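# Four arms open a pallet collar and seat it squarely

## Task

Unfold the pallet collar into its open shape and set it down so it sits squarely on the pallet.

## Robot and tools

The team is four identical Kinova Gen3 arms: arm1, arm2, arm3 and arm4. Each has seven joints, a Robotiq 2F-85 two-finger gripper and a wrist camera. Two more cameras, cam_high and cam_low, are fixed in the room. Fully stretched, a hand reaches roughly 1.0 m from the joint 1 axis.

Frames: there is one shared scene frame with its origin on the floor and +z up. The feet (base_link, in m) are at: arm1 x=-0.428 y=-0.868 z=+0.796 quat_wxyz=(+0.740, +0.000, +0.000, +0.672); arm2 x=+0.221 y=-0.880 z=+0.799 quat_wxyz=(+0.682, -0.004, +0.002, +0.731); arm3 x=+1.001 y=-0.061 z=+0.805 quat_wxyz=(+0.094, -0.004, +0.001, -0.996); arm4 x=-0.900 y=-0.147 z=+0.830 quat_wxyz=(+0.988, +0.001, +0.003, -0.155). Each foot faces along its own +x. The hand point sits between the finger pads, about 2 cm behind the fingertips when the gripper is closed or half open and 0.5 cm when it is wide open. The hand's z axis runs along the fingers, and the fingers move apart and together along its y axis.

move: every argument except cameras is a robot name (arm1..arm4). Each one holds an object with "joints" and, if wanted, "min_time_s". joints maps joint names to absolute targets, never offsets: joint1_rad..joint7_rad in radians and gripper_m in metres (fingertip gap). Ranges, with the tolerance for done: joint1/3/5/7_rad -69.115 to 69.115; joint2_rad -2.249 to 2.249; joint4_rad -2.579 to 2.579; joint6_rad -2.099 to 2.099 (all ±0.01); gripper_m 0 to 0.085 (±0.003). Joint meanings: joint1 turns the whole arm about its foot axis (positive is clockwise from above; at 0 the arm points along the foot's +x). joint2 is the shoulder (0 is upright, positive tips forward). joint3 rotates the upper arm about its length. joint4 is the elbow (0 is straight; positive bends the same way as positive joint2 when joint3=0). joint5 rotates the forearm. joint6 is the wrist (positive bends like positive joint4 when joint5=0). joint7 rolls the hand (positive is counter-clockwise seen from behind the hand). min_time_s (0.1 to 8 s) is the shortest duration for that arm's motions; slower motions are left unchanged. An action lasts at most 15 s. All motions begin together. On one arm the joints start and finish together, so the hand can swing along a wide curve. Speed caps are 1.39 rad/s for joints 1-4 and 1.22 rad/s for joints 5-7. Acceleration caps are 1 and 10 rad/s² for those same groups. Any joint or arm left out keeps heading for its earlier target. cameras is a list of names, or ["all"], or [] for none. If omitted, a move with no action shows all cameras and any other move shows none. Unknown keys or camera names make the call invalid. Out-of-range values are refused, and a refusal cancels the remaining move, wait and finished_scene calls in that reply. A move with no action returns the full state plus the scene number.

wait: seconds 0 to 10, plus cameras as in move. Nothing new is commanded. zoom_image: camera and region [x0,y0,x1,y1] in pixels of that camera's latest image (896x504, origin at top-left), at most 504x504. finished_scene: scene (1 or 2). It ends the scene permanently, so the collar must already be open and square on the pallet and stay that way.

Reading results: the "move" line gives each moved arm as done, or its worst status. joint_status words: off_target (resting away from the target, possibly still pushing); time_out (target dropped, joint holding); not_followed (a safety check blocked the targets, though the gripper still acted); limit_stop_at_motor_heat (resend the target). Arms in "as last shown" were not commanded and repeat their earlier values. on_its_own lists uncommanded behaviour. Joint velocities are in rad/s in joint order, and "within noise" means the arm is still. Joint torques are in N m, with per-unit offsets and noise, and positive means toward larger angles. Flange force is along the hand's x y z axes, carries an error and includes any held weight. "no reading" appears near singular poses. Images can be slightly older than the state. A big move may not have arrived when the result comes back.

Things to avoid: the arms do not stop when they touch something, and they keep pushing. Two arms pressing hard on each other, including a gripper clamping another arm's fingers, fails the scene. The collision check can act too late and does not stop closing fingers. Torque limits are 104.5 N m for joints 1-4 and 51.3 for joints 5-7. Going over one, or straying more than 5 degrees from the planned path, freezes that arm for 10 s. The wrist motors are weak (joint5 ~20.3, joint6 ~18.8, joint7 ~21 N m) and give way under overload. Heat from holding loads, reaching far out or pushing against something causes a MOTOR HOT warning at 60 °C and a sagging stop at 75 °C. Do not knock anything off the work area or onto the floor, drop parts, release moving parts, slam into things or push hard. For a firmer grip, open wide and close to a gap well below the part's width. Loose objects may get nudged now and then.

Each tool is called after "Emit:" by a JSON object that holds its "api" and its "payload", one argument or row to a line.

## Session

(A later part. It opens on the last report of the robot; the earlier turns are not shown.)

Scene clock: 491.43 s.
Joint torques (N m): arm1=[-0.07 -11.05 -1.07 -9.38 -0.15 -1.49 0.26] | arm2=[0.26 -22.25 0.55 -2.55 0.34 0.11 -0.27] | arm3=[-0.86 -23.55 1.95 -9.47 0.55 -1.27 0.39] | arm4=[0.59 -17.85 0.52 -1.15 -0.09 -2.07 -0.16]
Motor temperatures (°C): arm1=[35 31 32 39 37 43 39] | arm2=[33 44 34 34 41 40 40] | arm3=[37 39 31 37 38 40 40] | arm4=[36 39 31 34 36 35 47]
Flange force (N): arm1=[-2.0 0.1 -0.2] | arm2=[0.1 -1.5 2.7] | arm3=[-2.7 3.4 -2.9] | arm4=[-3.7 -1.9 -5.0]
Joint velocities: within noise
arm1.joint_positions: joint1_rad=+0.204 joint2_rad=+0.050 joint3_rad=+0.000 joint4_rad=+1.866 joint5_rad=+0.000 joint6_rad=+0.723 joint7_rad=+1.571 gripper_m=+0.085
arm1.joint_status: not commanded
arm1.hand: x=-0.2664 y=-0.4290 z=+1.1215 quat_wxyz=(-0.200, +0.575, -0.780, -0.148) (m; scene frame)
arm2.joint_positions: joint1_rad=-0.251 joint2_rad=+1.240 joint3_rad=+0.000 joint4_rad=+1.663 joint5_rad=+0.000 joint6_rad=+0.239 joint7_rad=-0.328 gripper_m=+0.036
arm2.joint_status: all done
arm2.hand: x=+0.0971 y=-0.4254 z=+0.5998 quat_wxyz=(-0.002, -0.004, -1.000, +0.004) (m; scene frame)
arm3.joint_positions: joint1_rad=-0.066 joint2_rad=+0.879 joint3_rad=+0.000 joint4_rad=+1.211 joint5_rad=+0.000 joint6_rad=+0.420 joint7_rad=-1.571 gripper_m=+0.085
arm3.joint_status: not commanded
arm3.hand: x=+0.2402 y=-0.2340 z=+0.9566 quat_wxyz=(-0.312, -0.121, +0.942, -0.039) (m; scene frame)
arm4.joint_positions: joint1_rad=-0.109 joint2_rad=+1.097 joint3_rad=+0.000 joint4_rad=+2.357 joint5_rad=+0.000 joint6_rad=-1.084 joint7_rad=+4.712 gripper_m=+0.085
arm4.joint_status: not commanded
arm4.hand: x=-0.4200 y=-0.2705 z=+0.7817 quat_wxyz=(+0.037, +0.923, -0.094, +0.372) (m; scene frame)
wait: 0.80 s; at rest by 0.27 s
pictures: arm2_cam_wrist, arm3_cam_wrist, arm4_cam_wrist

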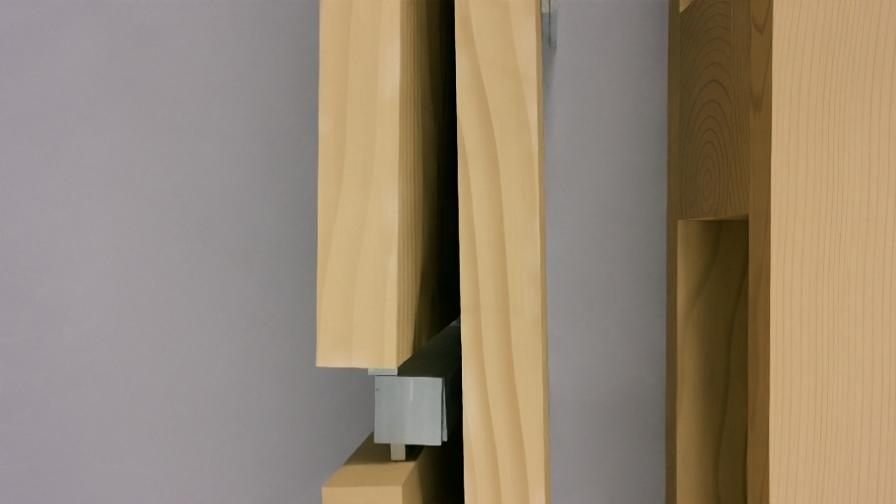

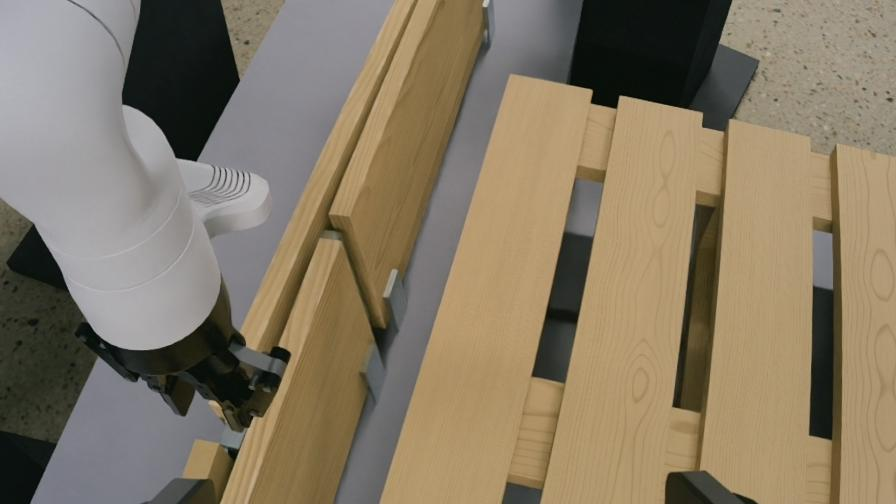

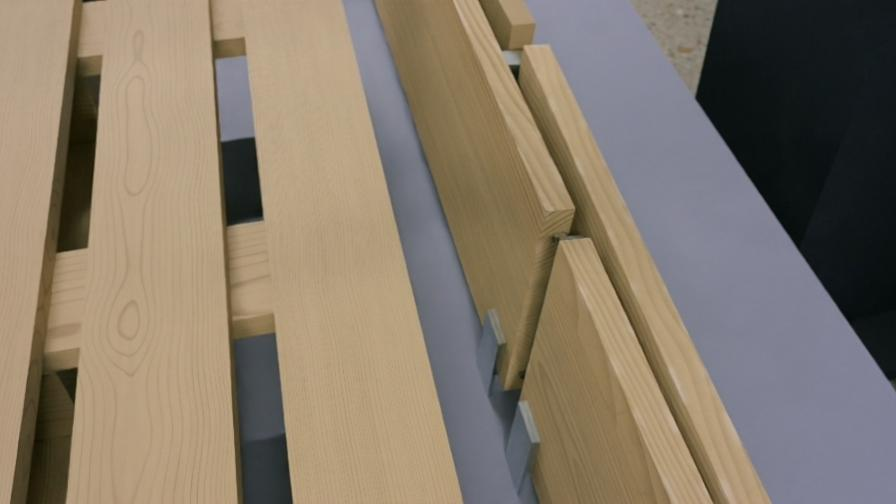

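Emit:
{"api": "move", "payload": {
  "arm2": {"joints": {"joint1_rad": -0.2626, "joint2_rad": 1.3039, "joint4_rad": 1.5893, "joint6_rad": 0.2484, "joint7_rad": -0.3399}, "min_time_s": 1.5}
}}

Emit:
{"api": "wait", "payload": {
  "seconds": 0.8,
  "cameras": ["arm3_cam_wrist", "arm4_cam_wrist", "arm2_cam_wrist"]
}}

Emit:
{"api": "zoom_image", "payload": {
  "camera": "arm3_cam_wrist",
  "region": [180, 380, 280, 480]
}}

Emit:
{"api": "zoom_image", "payload": {
  "camera": "arm4_cam_wrist",
  "region": [480, 0, 600, 120]
}}

Scene clock: 497.70 s.
Joint torques (N m): arm1=[-0.1 -10.99 -1.14 -9.43 -0.06 -1.51 0.29] | arm2=[0.21 -22.73 0.59 -2.66 0.36 0.08 -0.25] | arm3=[-0.92 -23.5 1.93 -9.54 0.54 -1.25 0.41] | arm4=[0.57 -17.8 0.5 -1.16 -0.07 -2.04 -0.17]
Motor temperatures (°C): arm1=[35 31 32 39 37 43 39] | arm2=[33 44 34 34 41 40 40] | arm3=[37 39 31 37 38 40 40] | arm4=[36 39 31 34 36 35 47]
Flange force (N): arm1=[-1.8 -0.1 -0.3] | arm2=[0.0 -1.5 2.6] | arm3=[-3.1 3.5 -3.1] | arm4=[-3.7 -1.9 -5.1]
move: arm2 done
Joint velocities: within noise
arm1, arm3, arm4: as last shown
arm2.joint_positions: joint1_rad=-0.263 joint2_rad=+1.304 joint3_rad=+0.000 joint4_rad=+1.589 joint5_rad=+0.000 joint6_rad=+0.248 joint7_rad=-0.340 gripper_m=+0.036
arm2.joint_status: all done
arm2.hand: x=+0.0884 y=-0.4167 z=+0.5747 quat_wxyz=(-0.002, -0.004, -1.000, +0.004) (m; scene frame)
pictures: none

Scene clock: 498.50 s.
Joint torques (N m): arm1=[-0.06 -10.98 -1.12 -9.4 -0.1 -1.47 0.24] | arm2=[0.23 -22.68 0.57 -2.67 0.35 0.08 -0.27] | arm3=[-0.86 -23.52 1.99 -9.57 0.52 -1.27 0.39] | arm4=[0.59 -17.86 0.51 -1.16 -0.08 -2.07 -0.16]
Motor temperatures (°C): arm1=[35 31 32 39 37 43 39] | arm2=[33 44 34 34 41 40 40] | arm3=[37 39 31 37 38 40 40] | arm4=[36 39 31 34 36 35 47]
Flange force (N): arm1=[-1.8 -0.2 -0.2] | arm2=[0.0 -1.6 2.4] | arm3=[-3.2 3.5 -3.2] | arm4=[-3.7 -1.9 -5.0]
Joint velocities: within noise
arm1.joint_positions: joint1_rad=+0.204 joint2_rad=+0.050 joint3_rad=+0.000 joint4_rad=+1.866 joint5_rad=+0.000 joint6_rad=+0.723 joint7_rad=+1.571 gripper_m=+0.085
arm1.joint_status: not commanded
arm1.hand: x=-0.2664 y=-0.4290 z=+1.1215 quat_wxyz=(-0.200, +0.575, -0.780, -0.148) (m; scene frame)
arm2.joint_positions: joint1_rad=-0.263 joint2_rad=+1.304 joint3_rad=+0.000 joint4_rad=+1.589 joint5_rad=+0.000 joint6_rad=+0.248 joint7_rad=-0.340 gripper_m=+0.036
arm2.joint_status: all done
arm2.hand: x=+0.0884 y=-0.4167 z=+0.5747 quat_wxyz=(-0.002, -0.004, -1.000, +0.004) (m; scene frame)
arm3.joint_positions: joint1_rad=-0.066 joint2_rad=+0.879 joint3_rad=+0.000 joint4_rad=+1.211 joint5_rad=+0.000 joint6_rad=+0.420 joint7_rad=-1.571 gripper_m=+0.085
arm3.joint_status: not commanded
arm3.hand: x=+0.2402 y=-0.2340 z=+0.9566 quat_wxyz=(-0.312, -0.121, +0.942, -0.039) (m; scene frame)
arm4.joint_positions: joint1_rad=-0.109 joint2_rad=+1.097 joint3_rad=+0.000 joint4_rad=+2.357 joint5_rad=+0.000 joint6_rad=-1.084 joint7_rad=+4.712 gripper_m=+0.085
arm4.joint_status: not commanded
arm4.hand: x=-0.4200 y=-0.2705 z=+0.7817 quat_wxyz=(+0.037, +0.923, -0.094, +0.372) (m; scene frame)
wait: 0.80 s; at rest by 0.27 s
pictures: arm2_cam_wrist, arm3_cam_wrist, arm4_cam_wrist

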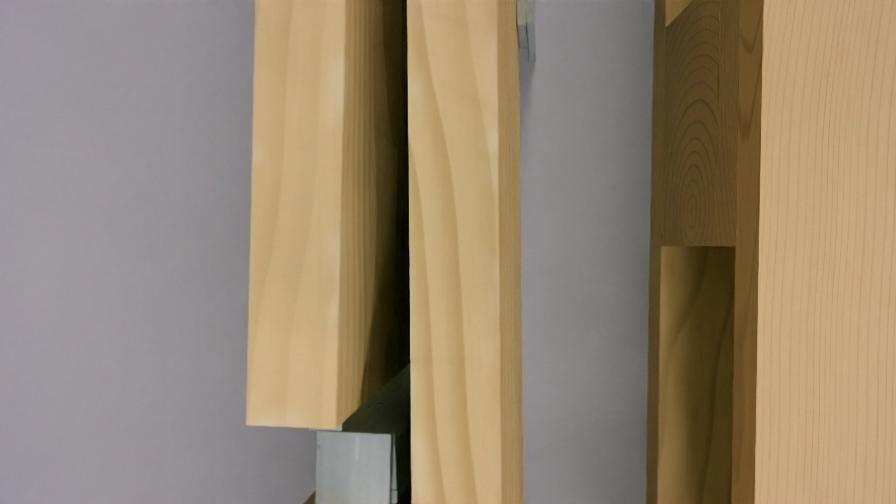

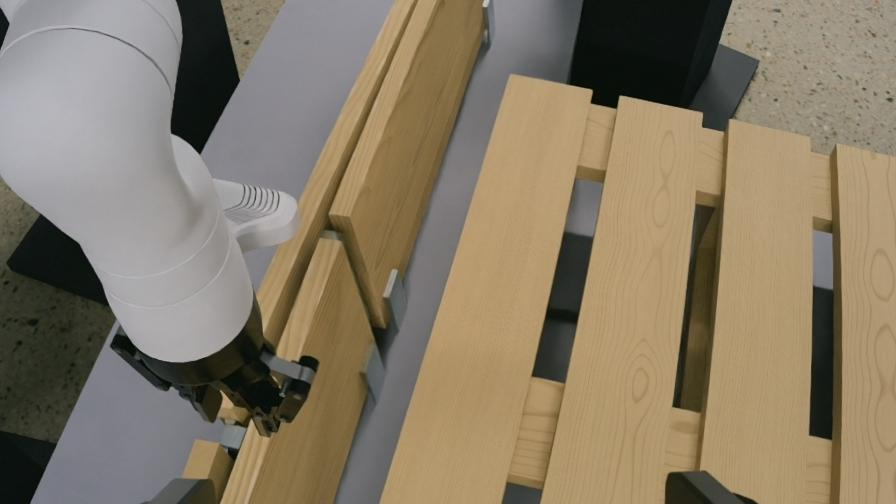

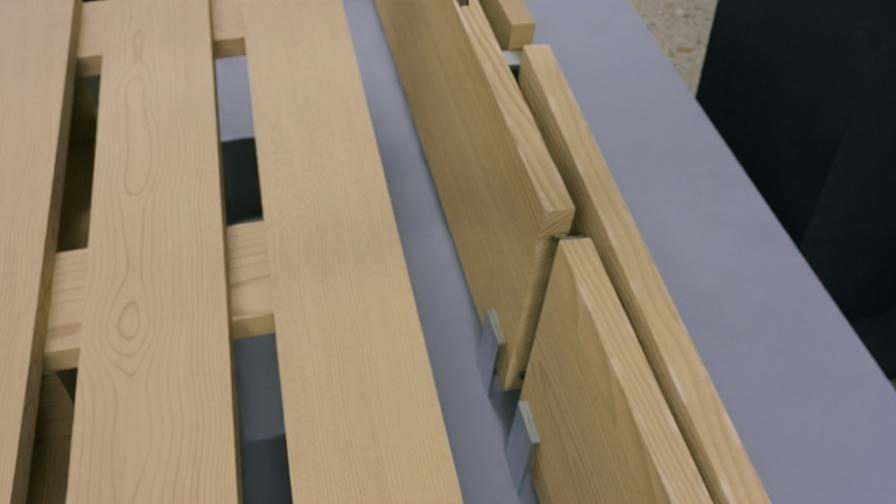

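Scaled by 5.040 from the camera's 896x504 image, which has a finer 1280x720 frame.

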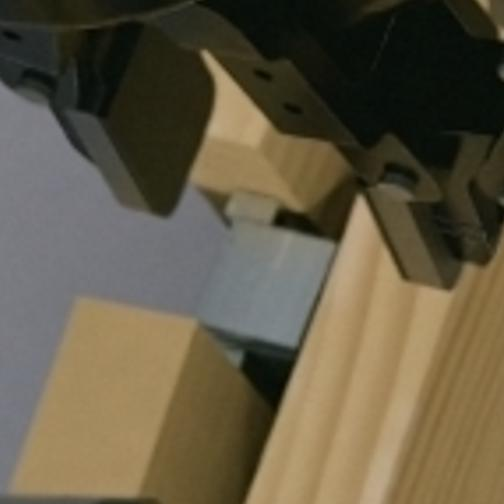

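Scaled by 4.200 from the camera's 896x504 image, which has a finer 1280x720 frame.

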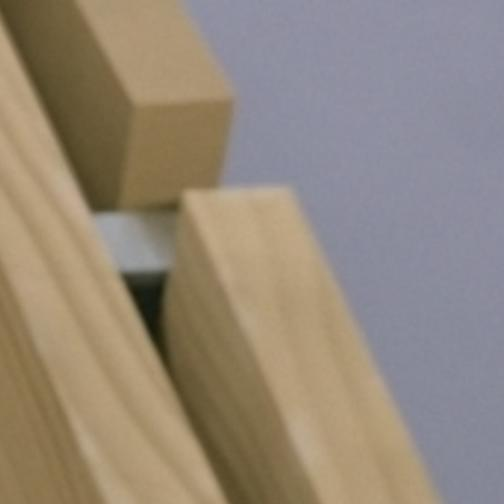

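Emit:
{"api": "move", "payload": {
  "arm2": {"joints":{"joint1_rad":-0.2640,"joint2_rad":1.3031,"joint4_rad":1.5984,"joint6_rad":0.2400,"joint7_rad":-0.3413},"min_time_s":2},
  "cameras": []
}}

Emit:
{"api": "wait", "payload": {
  "seconds": 0.7,
  "cameras": ["arm2_cam_wrist","arm3_cam_wrist","arm4_cam_wrist"]
}}

Scene clock: 510.47 s.
Joint torques (N m): arm1=[-0.04 -11.07 -1.11 -9.39 -0.08 -1.48 0.28] | arm2=[0.22 -22.65 0.55 -2.52 0.33 0.07 -0.24] | arm3=[-0.87 -23.59 1.95 -9.59 0.56 -1.27 0.42] | arm4=[0.56 -17.85 0.51 -1.15 -0.1 -2.05 -0.18]
Motor temperatures (°C): arm1=[35 31 32 39 37 43 39] | arm2=[33 44 34 34 41 40 40] | arm3=[37 39 31 37 38 40 40] | arm4=[36 39 31 34 36 35 47]
Flange force (N): arm1=[-2.0 0.0 -0.1] | arm2=[0.1 -1.3 2.6] | arm3=[-3.2 3.4 -3.1] | arm4=[-3.8 -1.8 -5.0]
move: arm2 done
Joint velocities: within noise
arm1, arm3, arm4: as last shown
arm2.joint_positions: joint1_rad=-0.264 joint2_rad=+1.303 joint3_rad=+0.000 joint4_rad=+1.598 joint5_rad=+0.000 joint6_rad=+0.240 joint7_rad=-0.341 gripper_m=+0.036
arm2.joint_status: all done
arm2.hand: x=+0.0886 y=-0.4193 z=+0.5744 quat_wxyz=(-0.002, -0.004, -1.000, +0.004) (m; scene frame)
pictures: none
No camera images: "cameras" was empty.

Scene clock: 511.17 s.
Joint torques (N m): arm1=[-0.09 -11 -1.18 -9.41 -0.1 -1.44 0.25] | arm2=[0.23 -22.68 0.57 -2.61 0.38 0.1 -0.24] | arm3=[-0.9 -23.57 1.96 -9.53 0.58 -1.3 0.4] | arm4=[0.57 -17.81 0.5 -1.15 -0.07 -2.07 -0.16]
Motor temperatures (°C): arm1=[35 31 32 39 37 43 39] | arm2=[33 44 34 34 41 40 40] | arm3=[37 39 31 37 38 40 40] | arm4=[36 39 31 34 36 35 47]
Flange force (N): arm1=[-1.8 -0.3 -0.1] | arm2=[0.0 -1.7 2.6] | arm3=[-2.8 3.5 -3.0] | arm4=[-3.6 -1.9 -5.0]
Joint velocities: within noise
arm1.joint_positions: joint1_rad=+0.204 joint2_rad=+0.050 joint3_rad=+0.000 joint4_rad=+1.866 joint5_rad=+0.000 joint6_rad=+0.723 joint7_rad=+1.571 gripper_m=+0.085
arm1.joint_status: not commanded
arm1.hand: x=-0.2664 y=-0.4290 z=+1.1215 quat_wxyz=(-0.200, +0.575, -0.780, -0.148) (m; scene frame)
arm2.joint_positions: joint1_rad=-0.264 joint2_rad=+1.303 joint3_rad=+0.000 joint4_rad=+1.598 joint5_rad=+0.000 joint6_rad=+0.240 joint7_rad=-0.341 gripper_m=+0.036
arm2.joint_status: all done
arm2.hand: x=+0.0886 y=-0.4193 z=+0.5744 quat_wxyz=(-0.002, -0.004, -1.000, +0.004) (m; scene frame)
arm3.joint_positions: joint1_rad=-0.066 joint2_rad=+0.879 joint3_rad=+0.000 joint4_rad=+1.211 joint5_rad=+0.000 joint6_rad=+0.420 joint7_rad=-1.571 gripper_m=+0.085
arm3.joint_status: not commanded
arm3.hand: x=+0.2402 y=-0.2340 z=+0.9566 quat_wxyz=(-0.312, -0.121, +0.942, -0.039) (m; scene frame)
arm4.joint_positions: joint1_rad=-0.109 joint2_rad=+1.097 joint3_rad=+0.000 joint4_rad=+2.357 joint5_rad=+0.000 joint6_rad=-1.084 joint7_rad=+4.712 gripper_m=+0.085
arm4.joint_status: not commanded
arm4.hand: x=-0.4200 y=-0.2705 z=+0.7817 quat_wxyz=(+0.037, +0.923, -0.094, +0.372) (m; scene frame)
wait: 0.70 s; at rest by 0.27 s
pictures: arm2_cam_wrist, arm3_cam_wrist, arm4_cam_wrist

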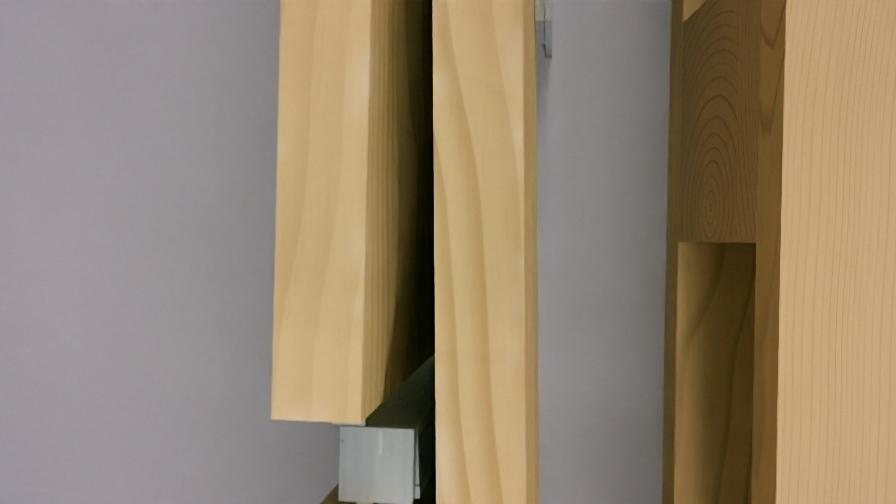

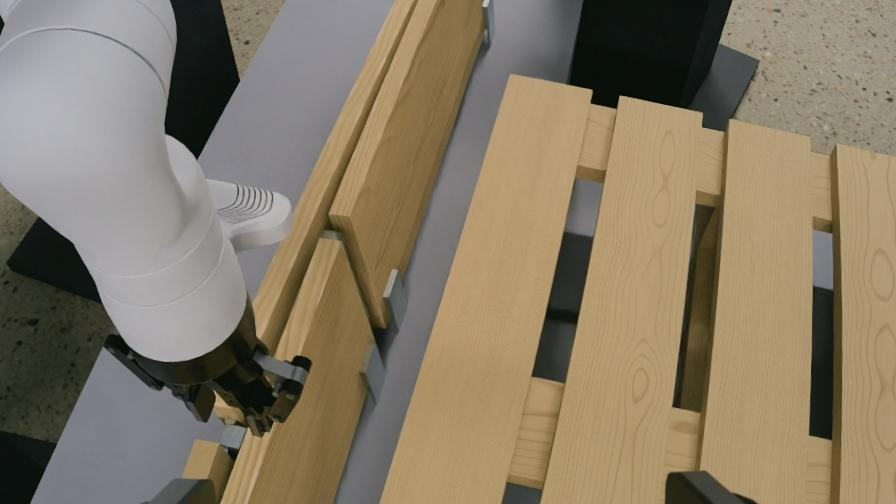

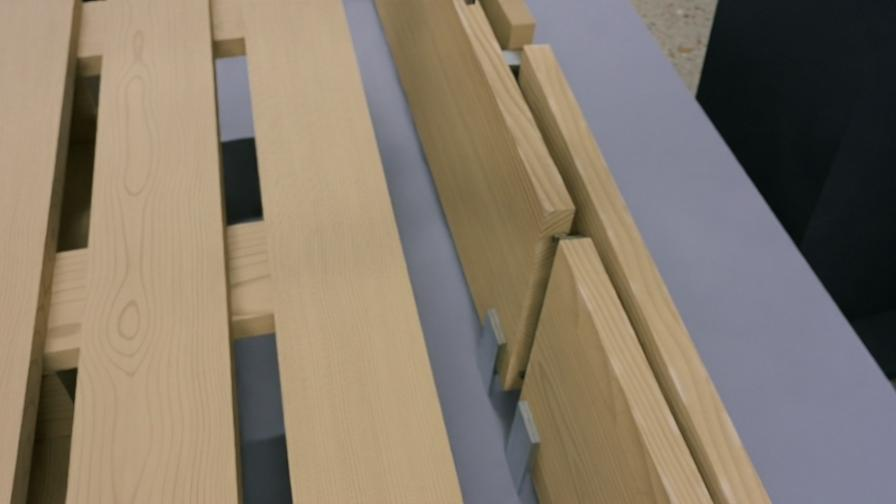

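Emit:
{"api": "zoom_image", "payload": {
  "camera": "arm2_cam_wrist",
  "region": [400, 0, 600, 120]
}}

Emit:
{"api": "zoom_image", "payload": {
  "camera": "arm3_cam_wrist",
  "region": [180, 380, 280, 480]
}}

Emit:
{"api": "zoom_image", "payload": {
  "camera": "arm4_cam_wrist",
  "region": [400, 0, 600, 120]
}}

Scaled by 2.520 from the camera's 896x504 image, which has a finer 1280x720 frame.

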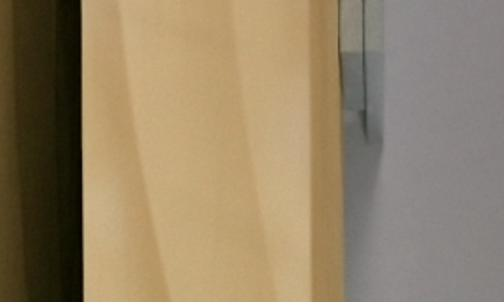

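Scaled by 5.040 from the camera's 896x504 image, which has a finer 1280x720 frame.

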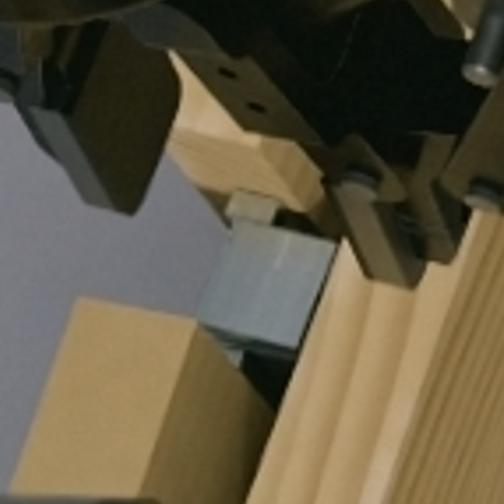

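Scaled by 2.520 from the camera's 896x504 image, which has a finer 1280x720 frame.

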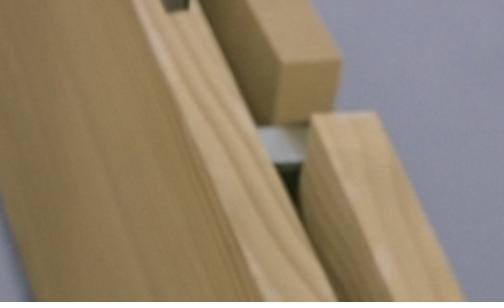

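Emit:
{"api": "zoom_image", "payload": {
  "camera": "arm4_cam_wrist",
  "region": [450, 190, 650, 420]
}}

Emit:
{"api": "zoom_image", "payload": {
  "camera": "arm3_cam_wrist",
  "region": [270, 170, 470, 420]
}}

Emit:
{"api": "wait", "payload": {
  "seconds": 0.5,
  "cameras": ["arm1_cam_wrist","cam_low","cam_high"]
}}

Scaled by 2.191 from the camera's 896x504 image, which has a finer 1280x720 frame.

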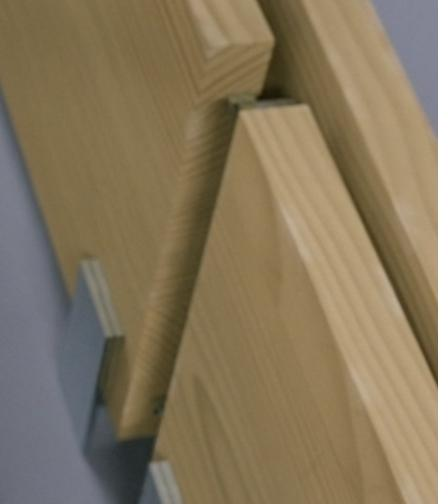

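Scaled by 2.016 from the camera's 896x504 image, which has a finer 1280x720 frame.

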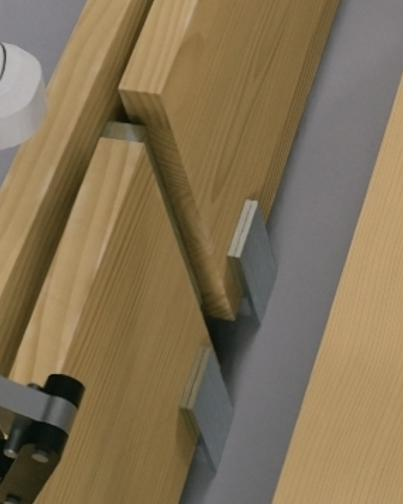

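Scene clock: 517.20 s.
Joint torques (N m): arm1=[-0.05 -11.07 -1.1 -9.41 -0.09 -1.47 0.26] | arm2=[0.23 -22.6 0.56 -2.56 0.35 0.11 -0.3] | arm3=[-0.84 -23.56 1.95 -9.57 0.59 -1.28 0.41] | arm4=[0.6 -17.87 0.49 -1.18 -0.08 -2.06 -0.17]
Motor temperatures (°C): arm1=[35 31 32 39 37 43 39] | arm2=[33 44 34 34 41 40 40] | arm3=[37 39 31 37 38 40 40] | arm4=[36 39 31 34 36 35 47]
Flange force (N): arm1=[-1.9 -0.1 -0.1] | arm2=[0.0 -1.5 2.5] | arm3=[-3.1 3.3 -3.1] | arm4=[-3.8 -1.9 -5.0]
Joint velocities: within noise
arm1.joint_positions: joint1_rad=+0.204 joint2_rad=+0.050 joint3_rad=+0.000 joint4_rad=+1.866 joint5_rad=+0.000 joint6_rad=+0.723 joint7_rad=+1.571 gripper_m=+0.085
arm1.joint_status: not commanded
arm1.hand: x=-0.2664 y=-0.4290 z=+1.1215 quat_wxyz=(-0.200, +0.575, -0.780, -0.148) (m; scene frame)
arm2.joint_positions: joint1_rad=-0.264 joint2_rad=+1.303 joint3_rad=+0.000 joint4_rad=+1.598 joint5_rad=+0.000 joint6_rad=+0.240 joint7_rad=-0.341 gripper_m=+0.036
arm2.joint_status: all done
arm2.hand: x=+0.0886 y=-0.4193 z=+0.5744 quat_wxyz=(-0.002, -0.004, -1.000, +0.004) (m; scene frame)
arm3.joint_positions: joint1_rad=-0.066 joint2_rad=+0.879 joint3_rad=+0.000 joint4_rad=+1.211 joint5_rad=+0.000 joint6_rad=+0.420 joint7_rad=-1.571 gripper_m=+0.085
arm3.joint_status: not commanded
arm3.hand: x=+0.2402 y=-0.2340 z=+0.9566 quat_wxyz=(-0.312, -0.121, +0.942, -0.039) (m; scene frame)
arm4.joint_positions: joint1_rad=-0.109 joint2_rad=+1.097 joint3_rad=+0.000 joint4_rad=+2.357 joint5_rad=+0.000 joint6_rad=-1.084 joint7_rad=+4.712 gripper_m=+0.085
arm4.joint_status: not commanded
arm4.hand: x=-0.4200 y=-0.2705 z=+0.7817 quat_wxyz=(+0.037, +0.923, -0.094, +0.372) (m; scene frame)
wait: 0.50 s; at rest from the start
pictures: arm1_cam_wrist, cam_high, cam_low

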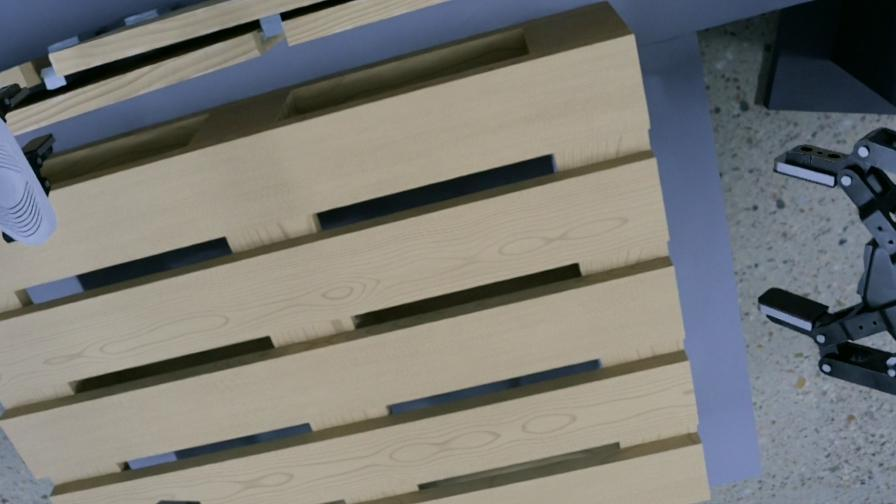

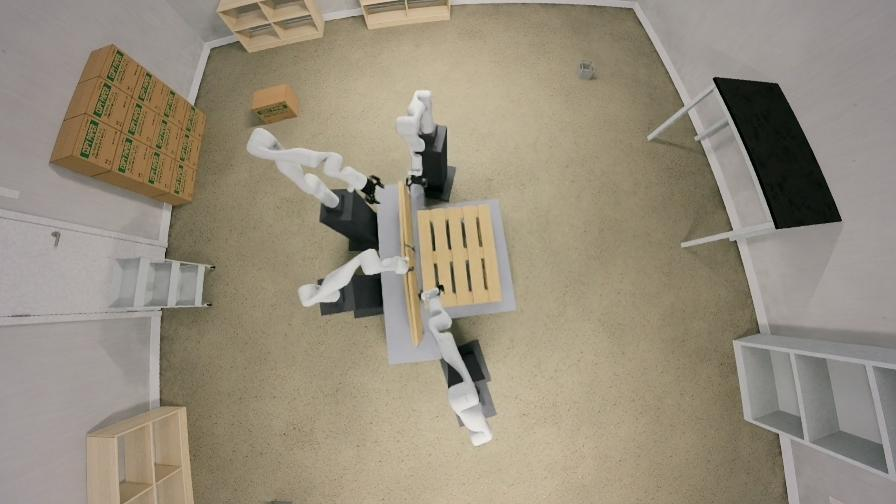

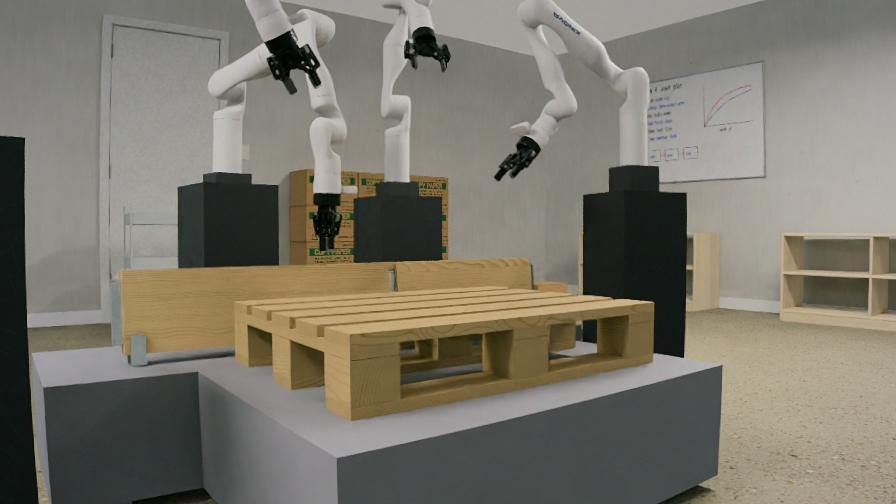

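Emit:
{"api": "zoom_image", "payload": {
  "camera": "arm1_cam_wrist",
  "region": [0, 0, 320, 140]
}}

Emit:
{"api": "zoom_image", "payload": {
  "camera": "cam_low",
  "region": [100, 240, 240, 380]
}}

Emit:
{"api": "zoom_image", "payload": {
  "camera": "cam_high",
  "region": [380, 170, 470, 360]
}}

Scaled by 1.575 from the camera's 896x504 image, which has a finer 1280x720 frame.

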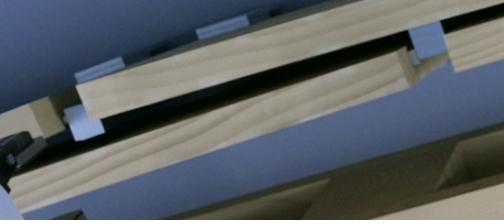

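Scaled by 3.600 from the camera's 896x504 image, which has a finer 1280x720 frame.

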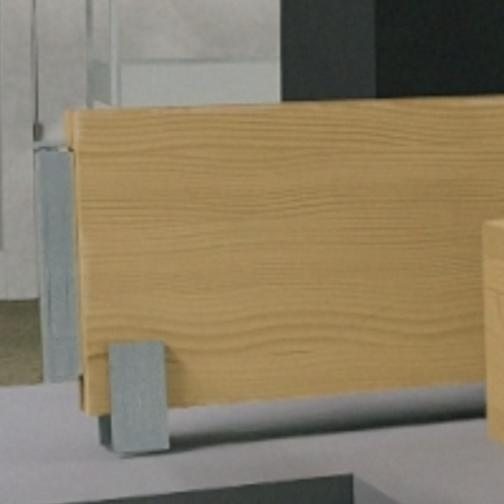

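Scaled by 2.653 from the camera's 896x504 image, which has a finer 1280x720 frame.

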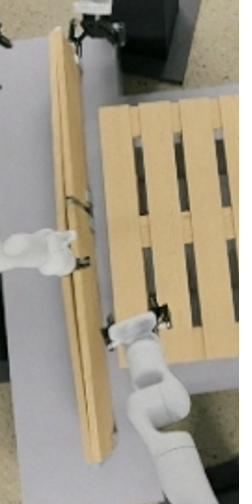

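Emit:
{"api": "move", "payload": {
  "arm2": {"joints":{"joint1_rad":-0.3455,"joint2_rad":1.3011,"joint4_rad":1.6121,"joint6_rad":0.2284,"joint7_rad":-0.4228,"gripper_m":0.0},"min_time_s":3},
  "cameras": []
}}

Emit:
{"api": "wait", "payload": {
  "seconds": 0.8,
  "cameras": ["arm2_cam_wrist","arm3_cam_wrist","arm4_cam_wrist"]
}}

Emit:
{"api": "zoom_image", "payload": {
  "camera": "arm3_cam_wrist",
  "region": [200, 340, 340, 480]
}}

Emit:
{"api": "zoom_image", "payload": {
  "camera": "arm4_cam_wrist",
  "region": [440, 0, 580, 100]
}}

Scene clock: 536.90 s.
Joint torques (N m): arm1=[-0.03 -10.97 -1.16 -9.39 -0.13 -1.49 0.28] | arm2=[0.21 -22.52 0.56 -2.43 0.35 0.11 -0.25] | arm3=[-0.91 -23.59 1.94 -9.6 0.63 -1.32 0.4] | arm4=[0.59 -17.84 0.5 -1.19 -0.09 -2.06 -0.16]
Motor temperatures (°C): arm1=[35 31 32 39 37 43 39] | arm2=[33 44 34 34 41 40 40] | arm3=[37 39 30 37 38 40 40] | arm4=[36 39 31 34 36 35 46]
Flange force (N): arm1=[-1.8 0.1 -0.3] | arm2=[-0.1 -1.5 2.6] | arm3=[-3.0 3.5 -3.1] | arm4=[-3.7 -1.9 -5.1]
move: arm2 done
Joint velocities: within noise
arm1, arm3, arm4: as last shown
arm2.joint_positions: joint1_rad=-0.346 joint2_rad=+1.301 joint3_rad=+0.000 joint4_rad=+1.612 joint5_rad=+0.000 joint6_rad=+0.228 joint7_rad=-0.423 gripper_m=+0.000
arm2.joint_status: all done
arm2.hand: x=+0.0530 y=-0.4353 z=+0.5744 quat_wxyz=(-0.002, -0.004, -1.000, +0.004) (m; scene frame)
pictures: none
No camera images: "cameras" was empty.

Scene clock: 537.70 s.
Joint torques (N m): arm1=[-0.01 -11.04 -1.08 -9.44 -0.1 -1.51 0.28] | arm2=[0.17 -22.57 0.58 -2.47 0.34 0.08 -0.25] | arm3=[-0.91 -23.54 1.91 -9.55 0.56 -1.29 0.38] | arm4=[0.59 -17.85 0.52 -1.15 -0.07 -2.06 -0.18]
Motor temperatures (°C): arm1=[35 31 32 39 37 43 39] | arm2=[33 44 34 34 41 40 40] | arm3=[37 39 30 37 38 40 40] | arm4=[36 39 31 34 36 35 46]
Flange force (N): arm1=[-1.9 0.2 -0.2] | arm2=[-0.2 -1.4 2.6] | arm3=[-3.0 3.5 -3.1] | arm4=[-3.7 -1.9 -5.0]
Joint velocities: within noise
arm1.joint_positions: joint1_rad=+0.204 joint2_rad=+0.050 joint3_rad=+0.000 joint4_rad=+1.866 joint5_rad=+0.000 joint6_rad=+0.723 joint7_rad=+1.571 gripper_m=+0.085
arm1.joint_status: not commanded
arm1.hand: x=-0.2664 y=-0.4290 z=+1.1215 quat_wxyz=(-0.200, +0.575, -0.780, -0.148) (m; scene frame)
arm2.joint_positions: joint1_rad=-0.346 joint2_rad=+1.301 joint3_rad=+0.000 joint4_rad=+1.612 joint5_rad=+0.000 joint6_rad=+0.228 joint7_rad=-0.423 gripper_m=+0.000
arm2.joint_status: all done
arm2.hand: x=+0.0530 y=-0.4353 z=+0.5744 quat_wxyz=(-0.002, -0.004, -1.000, +0.004) (m; scene frame)
arm3.joint_positions: joint1_rad=-0.066 joint2_rad=+0.879 joint3_rad=+0.000 joint4_rad=+1.211 joint5_rad=+0.000 joint6_rad=+0.420 joint7_rad=-1.571 gripper_m=+0.085
arm3.joint_status: not commanded
arm3.hand: x=+0.2402 y=-0.2340 z=+0.9566 quat_wxyz=(-0.312, -0.121, +0.942, -0.039) (m; scene frame)
arm4.joint_positions: joint1_rad=-0.109 joint2_rad=+1.097 joint3_rad=+0.000 joint4_rad=+2.357 joint5_rad=+0.000 joint6_rad=-1.084 joint7_rad=+4.712 gripper_m=+0.085
arm4.joint_status: not commanded
arm4.hand: x=-0.4200 y=-0.2705 z=+0.7817 quat_wxyz=(+0.037, +0.923, -0.094, +0.372) (m; scene frame)
wait: 0.80 s; at rest by 0.27 s
pictures: arm2_cam_wrist, arm3_cam_wrist, arm4_cam_wrist

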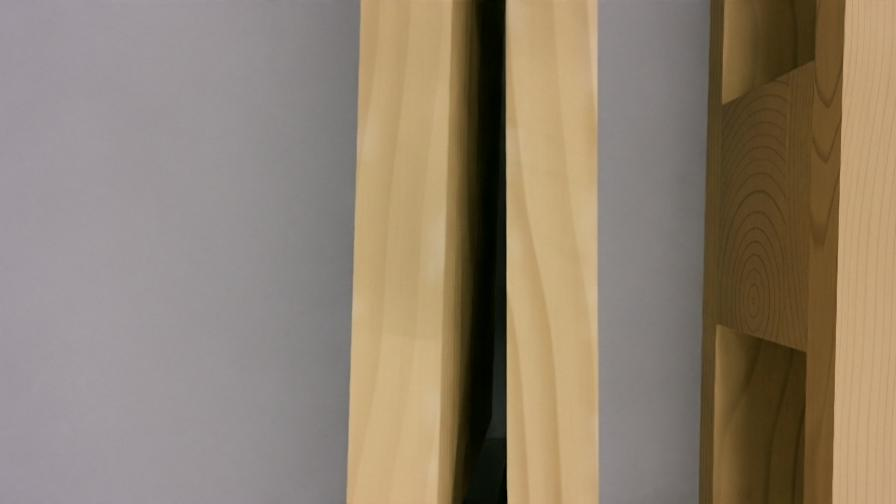

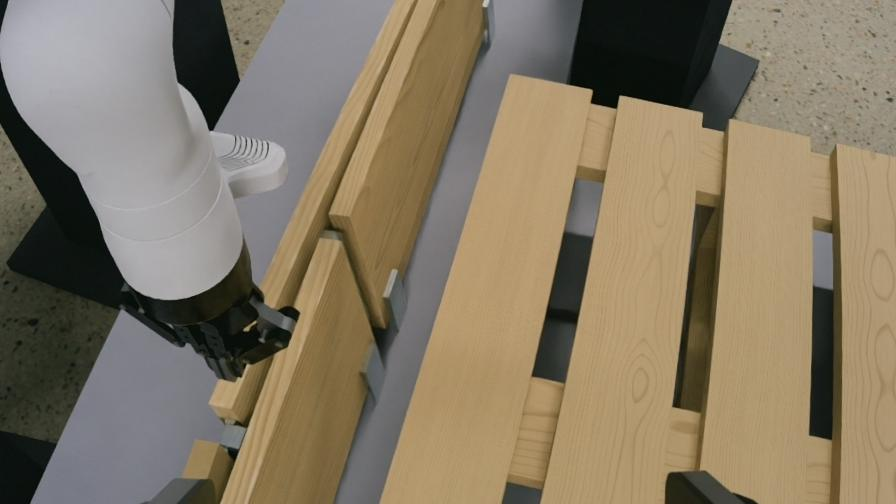

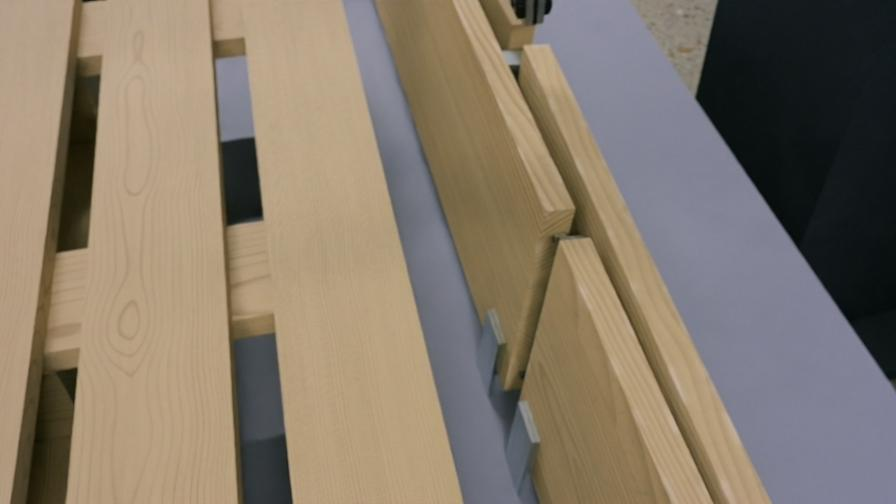

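Scaled by 3.600 from the camera's 896x504 image, which has a finer 1280x720 frame.

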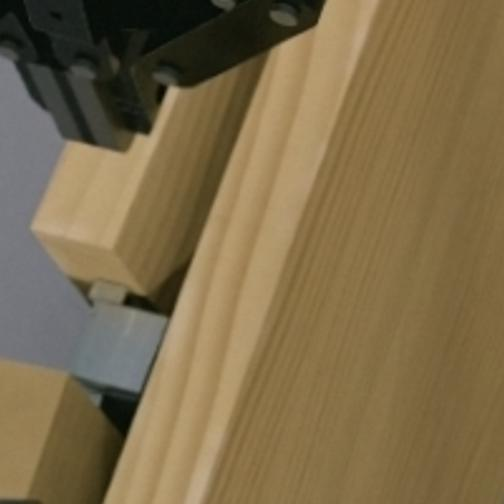

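Scaled by 3.600 from the camera's 896x504 image, which has a finer 1280x720 frame.

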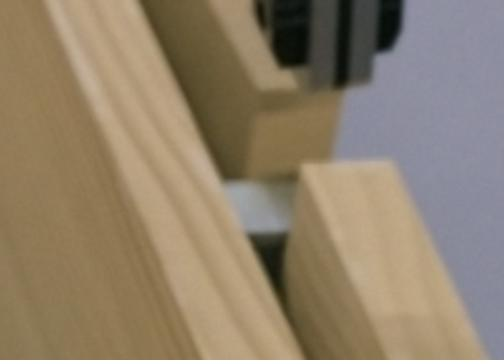

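Emit:
{"api": "move", "payload": {
  "arm2": {"joints":{"joint2_rad":1.3610,"joint4_rad":1.5720,"joint6_rad":0.2086},"min_time_s":2},
  "cameras": []
}}

Emit:
{"api": "wait", "payload": {
  "seconds": 0.8,
  "cameras": ["arm2_cam_wrist","arm3_cam_wrist","arm4_cam_wrist"]
}}

Emit:
{"api": "zoom_image", "payload": {
  "camera": "arm3_cam_wrist",
  "region": [200, 360, 270, 430]
}}

Emit:
{"api": "zoom_image", "payload": {
  "camera": "arm4_cam_wrist",
  "region": [490, 0, 560, 70]
}}

Scene clock: 552.43 s.
Joint torques (N m): arm1=[-0.05 -11.06 -1.13 -9.33 -0.11 -1.48 0.3] | arm2=[0.22 -22.62 0.59 -2.25 0.36 0.09 -0.27] | arm3=[-0.83 -23.64 1.9 -9.52 0.52 -1.31 0.42] | arm4=[0.59 -17.83 0.54 -1.18 -0.09 -2.08 -0.17]
Motor temperatures (°C): arm1=[35 31 32 39 37 43 39] | arm2=[33 44 34 34 41 40 40] | arm3=[37 39 30 37 38 40 40] | arm4=[36 39 31 34 36 35 46]
Flange force (N): arm1=[-2.2 0.1 -0.2] | arm2=[-0.1 -1.4 2.5] | arm3=[-2.7 3.2 -2.8] | arm4=[-3.6 -1.9 -5.1]
move: arm2 done
Joint velocities: within noise
arm1, arm3, arm4: as last shown
arm2.joint_positions: joint1_rad=-0.346 joint2_rad=+1.361 joint3_rad=+0.000 joint4_rad=+1.572 joint5_rad=+0.000 joint6_rad=+0.209 joint7_rad=-0.423 gripper_m=+0.000
arm2.joint_status: all done
arm2.hand: x=+0.0531 y=-0.4356 z=+0.5485 quat_wxyz=(-0.002, -0.004, -1.000, +0.004) (m; scene frame)
pictures: none
No camera images: "cameras" was empty.

Scene clock: 553.23 s.
Joint torques (N m): arm1=[-0.02 -11.04 -1.08 -9.41 -0.11 -1.45 0.29] | arm2=[0.22 -22.65 0.53 -2.27 0.34 0.1 -0.23] | arm3=[-0.87 -23.56 1.95 -9.53 0.57 -1.25 0.39] | arm4=[0.59 -17.83 0.52 -1.2 -0.08 -2.03 -0.15]
Motor temperatures (°C): arm1=[35 31 32 39 37 43 39] | arm2=[33 44 34 34 41 40 40] | arm3=[37 39 30 37 38 40 40] | arm4=[36 39 31 34 36 35 46]
Flange force (N): arm1=[-1.8 0.2 -0.1] | arm2=[0.0 -1.6 2.5] | arm3=[-3.0 3.4 -3.0] | arm4=[-3.8 -2.0 -5.2]
Joint velocities: within noise
arm1.joint_positions: joint1_rad=+0.204 joint2_rad=+0.050 joint3_rad=+0.000 joint4_rad=+1.866 joint5_rad=+0.000 joint6_rad=+0.723 joint7_rad=+1.571 gripper_m=+0.085
arm1.joint_status: not commanded
arm1.hand: x=-0.2664 y=-0.4290 z=+1.1215 quat_wxyz=(-0.200, +0.575, -0.780, -0.148) (m; scene frame)
arm2.joint_positions: joint1_rad=-0.346 joint2_rad=+1.361 joint3_rad=+0.000 joint4_rad=+1.572 joint5_rad=+0.000 joint6_rad=+0.209 joint7_rad=-0.423 gripper_m=+0.000
arm2.joint_status: all done
arm2.hand: x=+0.0531 y=-0.4356 z=+0.5485 quat_wxyz=(-0.002, -0.004, -1.000, +0.004) (m; scene frame)
arm3.joint_positions: joint1_rad=-0.066 joint2_rad=+0.879 joint3_rad=+0.000 joint4_rad=+1.211 joint5_rad=+0.000 joint6_rad=+0.420 joint7_rad=-1.571 gripper_m=+0.085
arm3.joint_status: not commanded
arm3.hand: x=+0.2402 y=-0.2340 z=+0.9566 quat_wxyz=(-0.312, -0.121, +0.942, -0.039) (m; scene frame)
arm4.joint_positions: joint1_rad=-0.109 joint2_rad=+1.097 joint3_rad=+0.000 joint4_rad=+2.357 joint5_rad=+0.000 joint6_rad=-1.084 joint7_rad=+4.712 gripper_m=+0.085
arm4.joint_status: not commanded
arm4.hand: x=-0.4200 y=-0.2705 z=+0.7817 quat_wxyz=(+0.037, +0.923, -0.094, +0.372) (m; scene frame)
wait: 0.80 s; at rest by 0.27 s
pictures: arm2_cam_wrist, arm3_cam_wrist, arm4_cam_wrist

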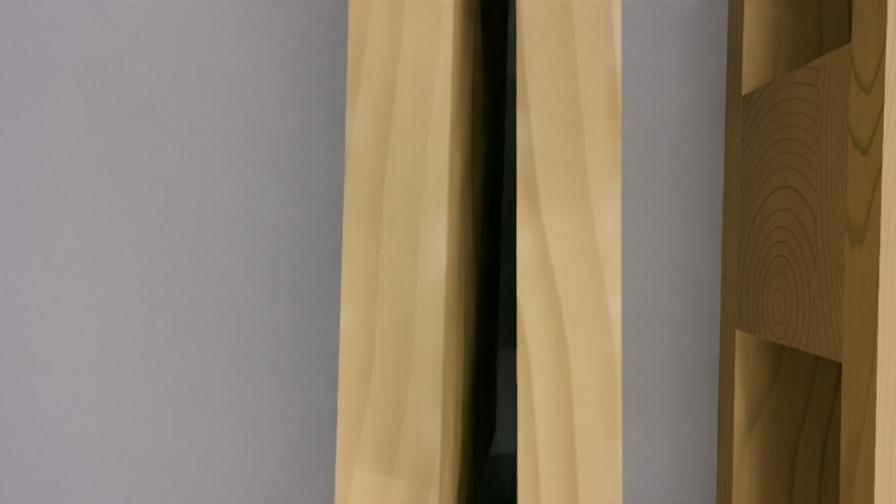

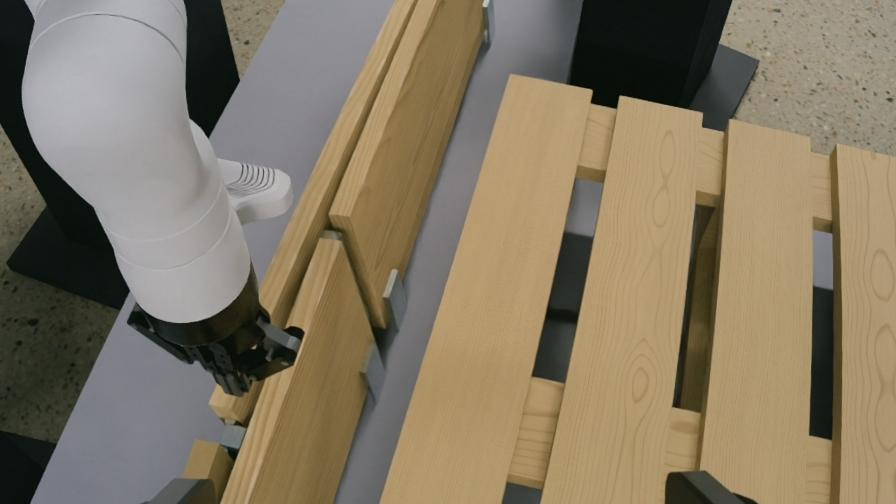

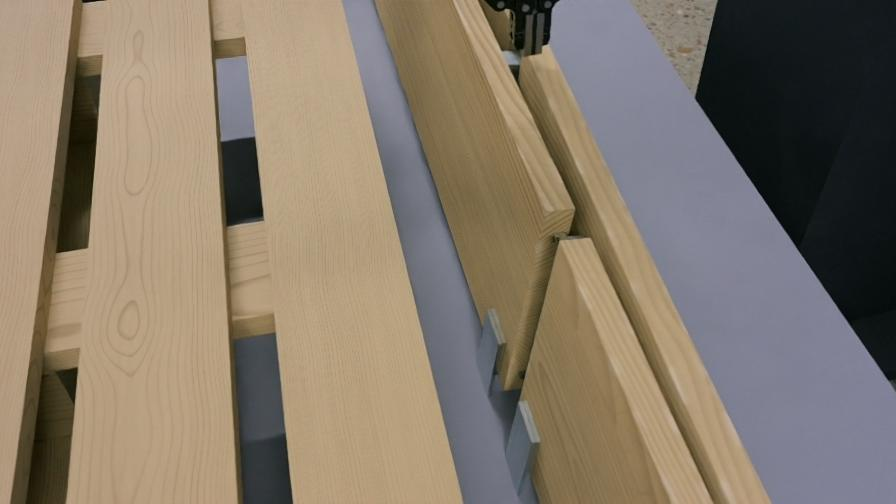

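Scaled by 7.200 from the camera's 896x504 image, which has a finer 1280x720 frame.

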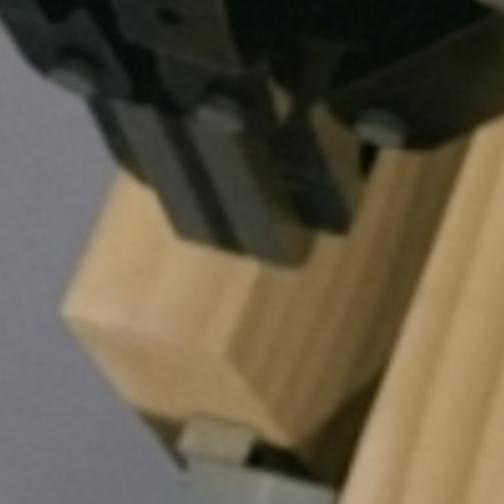

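Scaled by 7.200 from the camera's 896x504 image, which has a finer 1280x720 frame.

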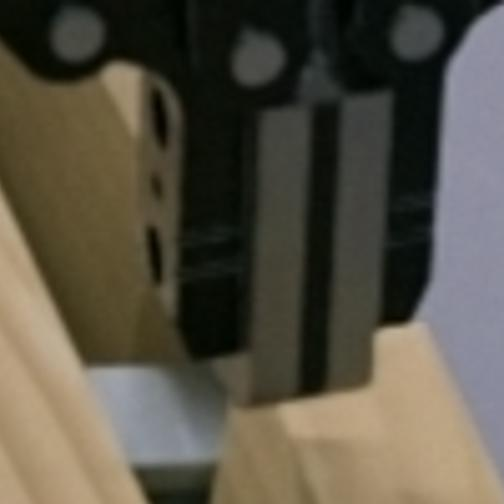

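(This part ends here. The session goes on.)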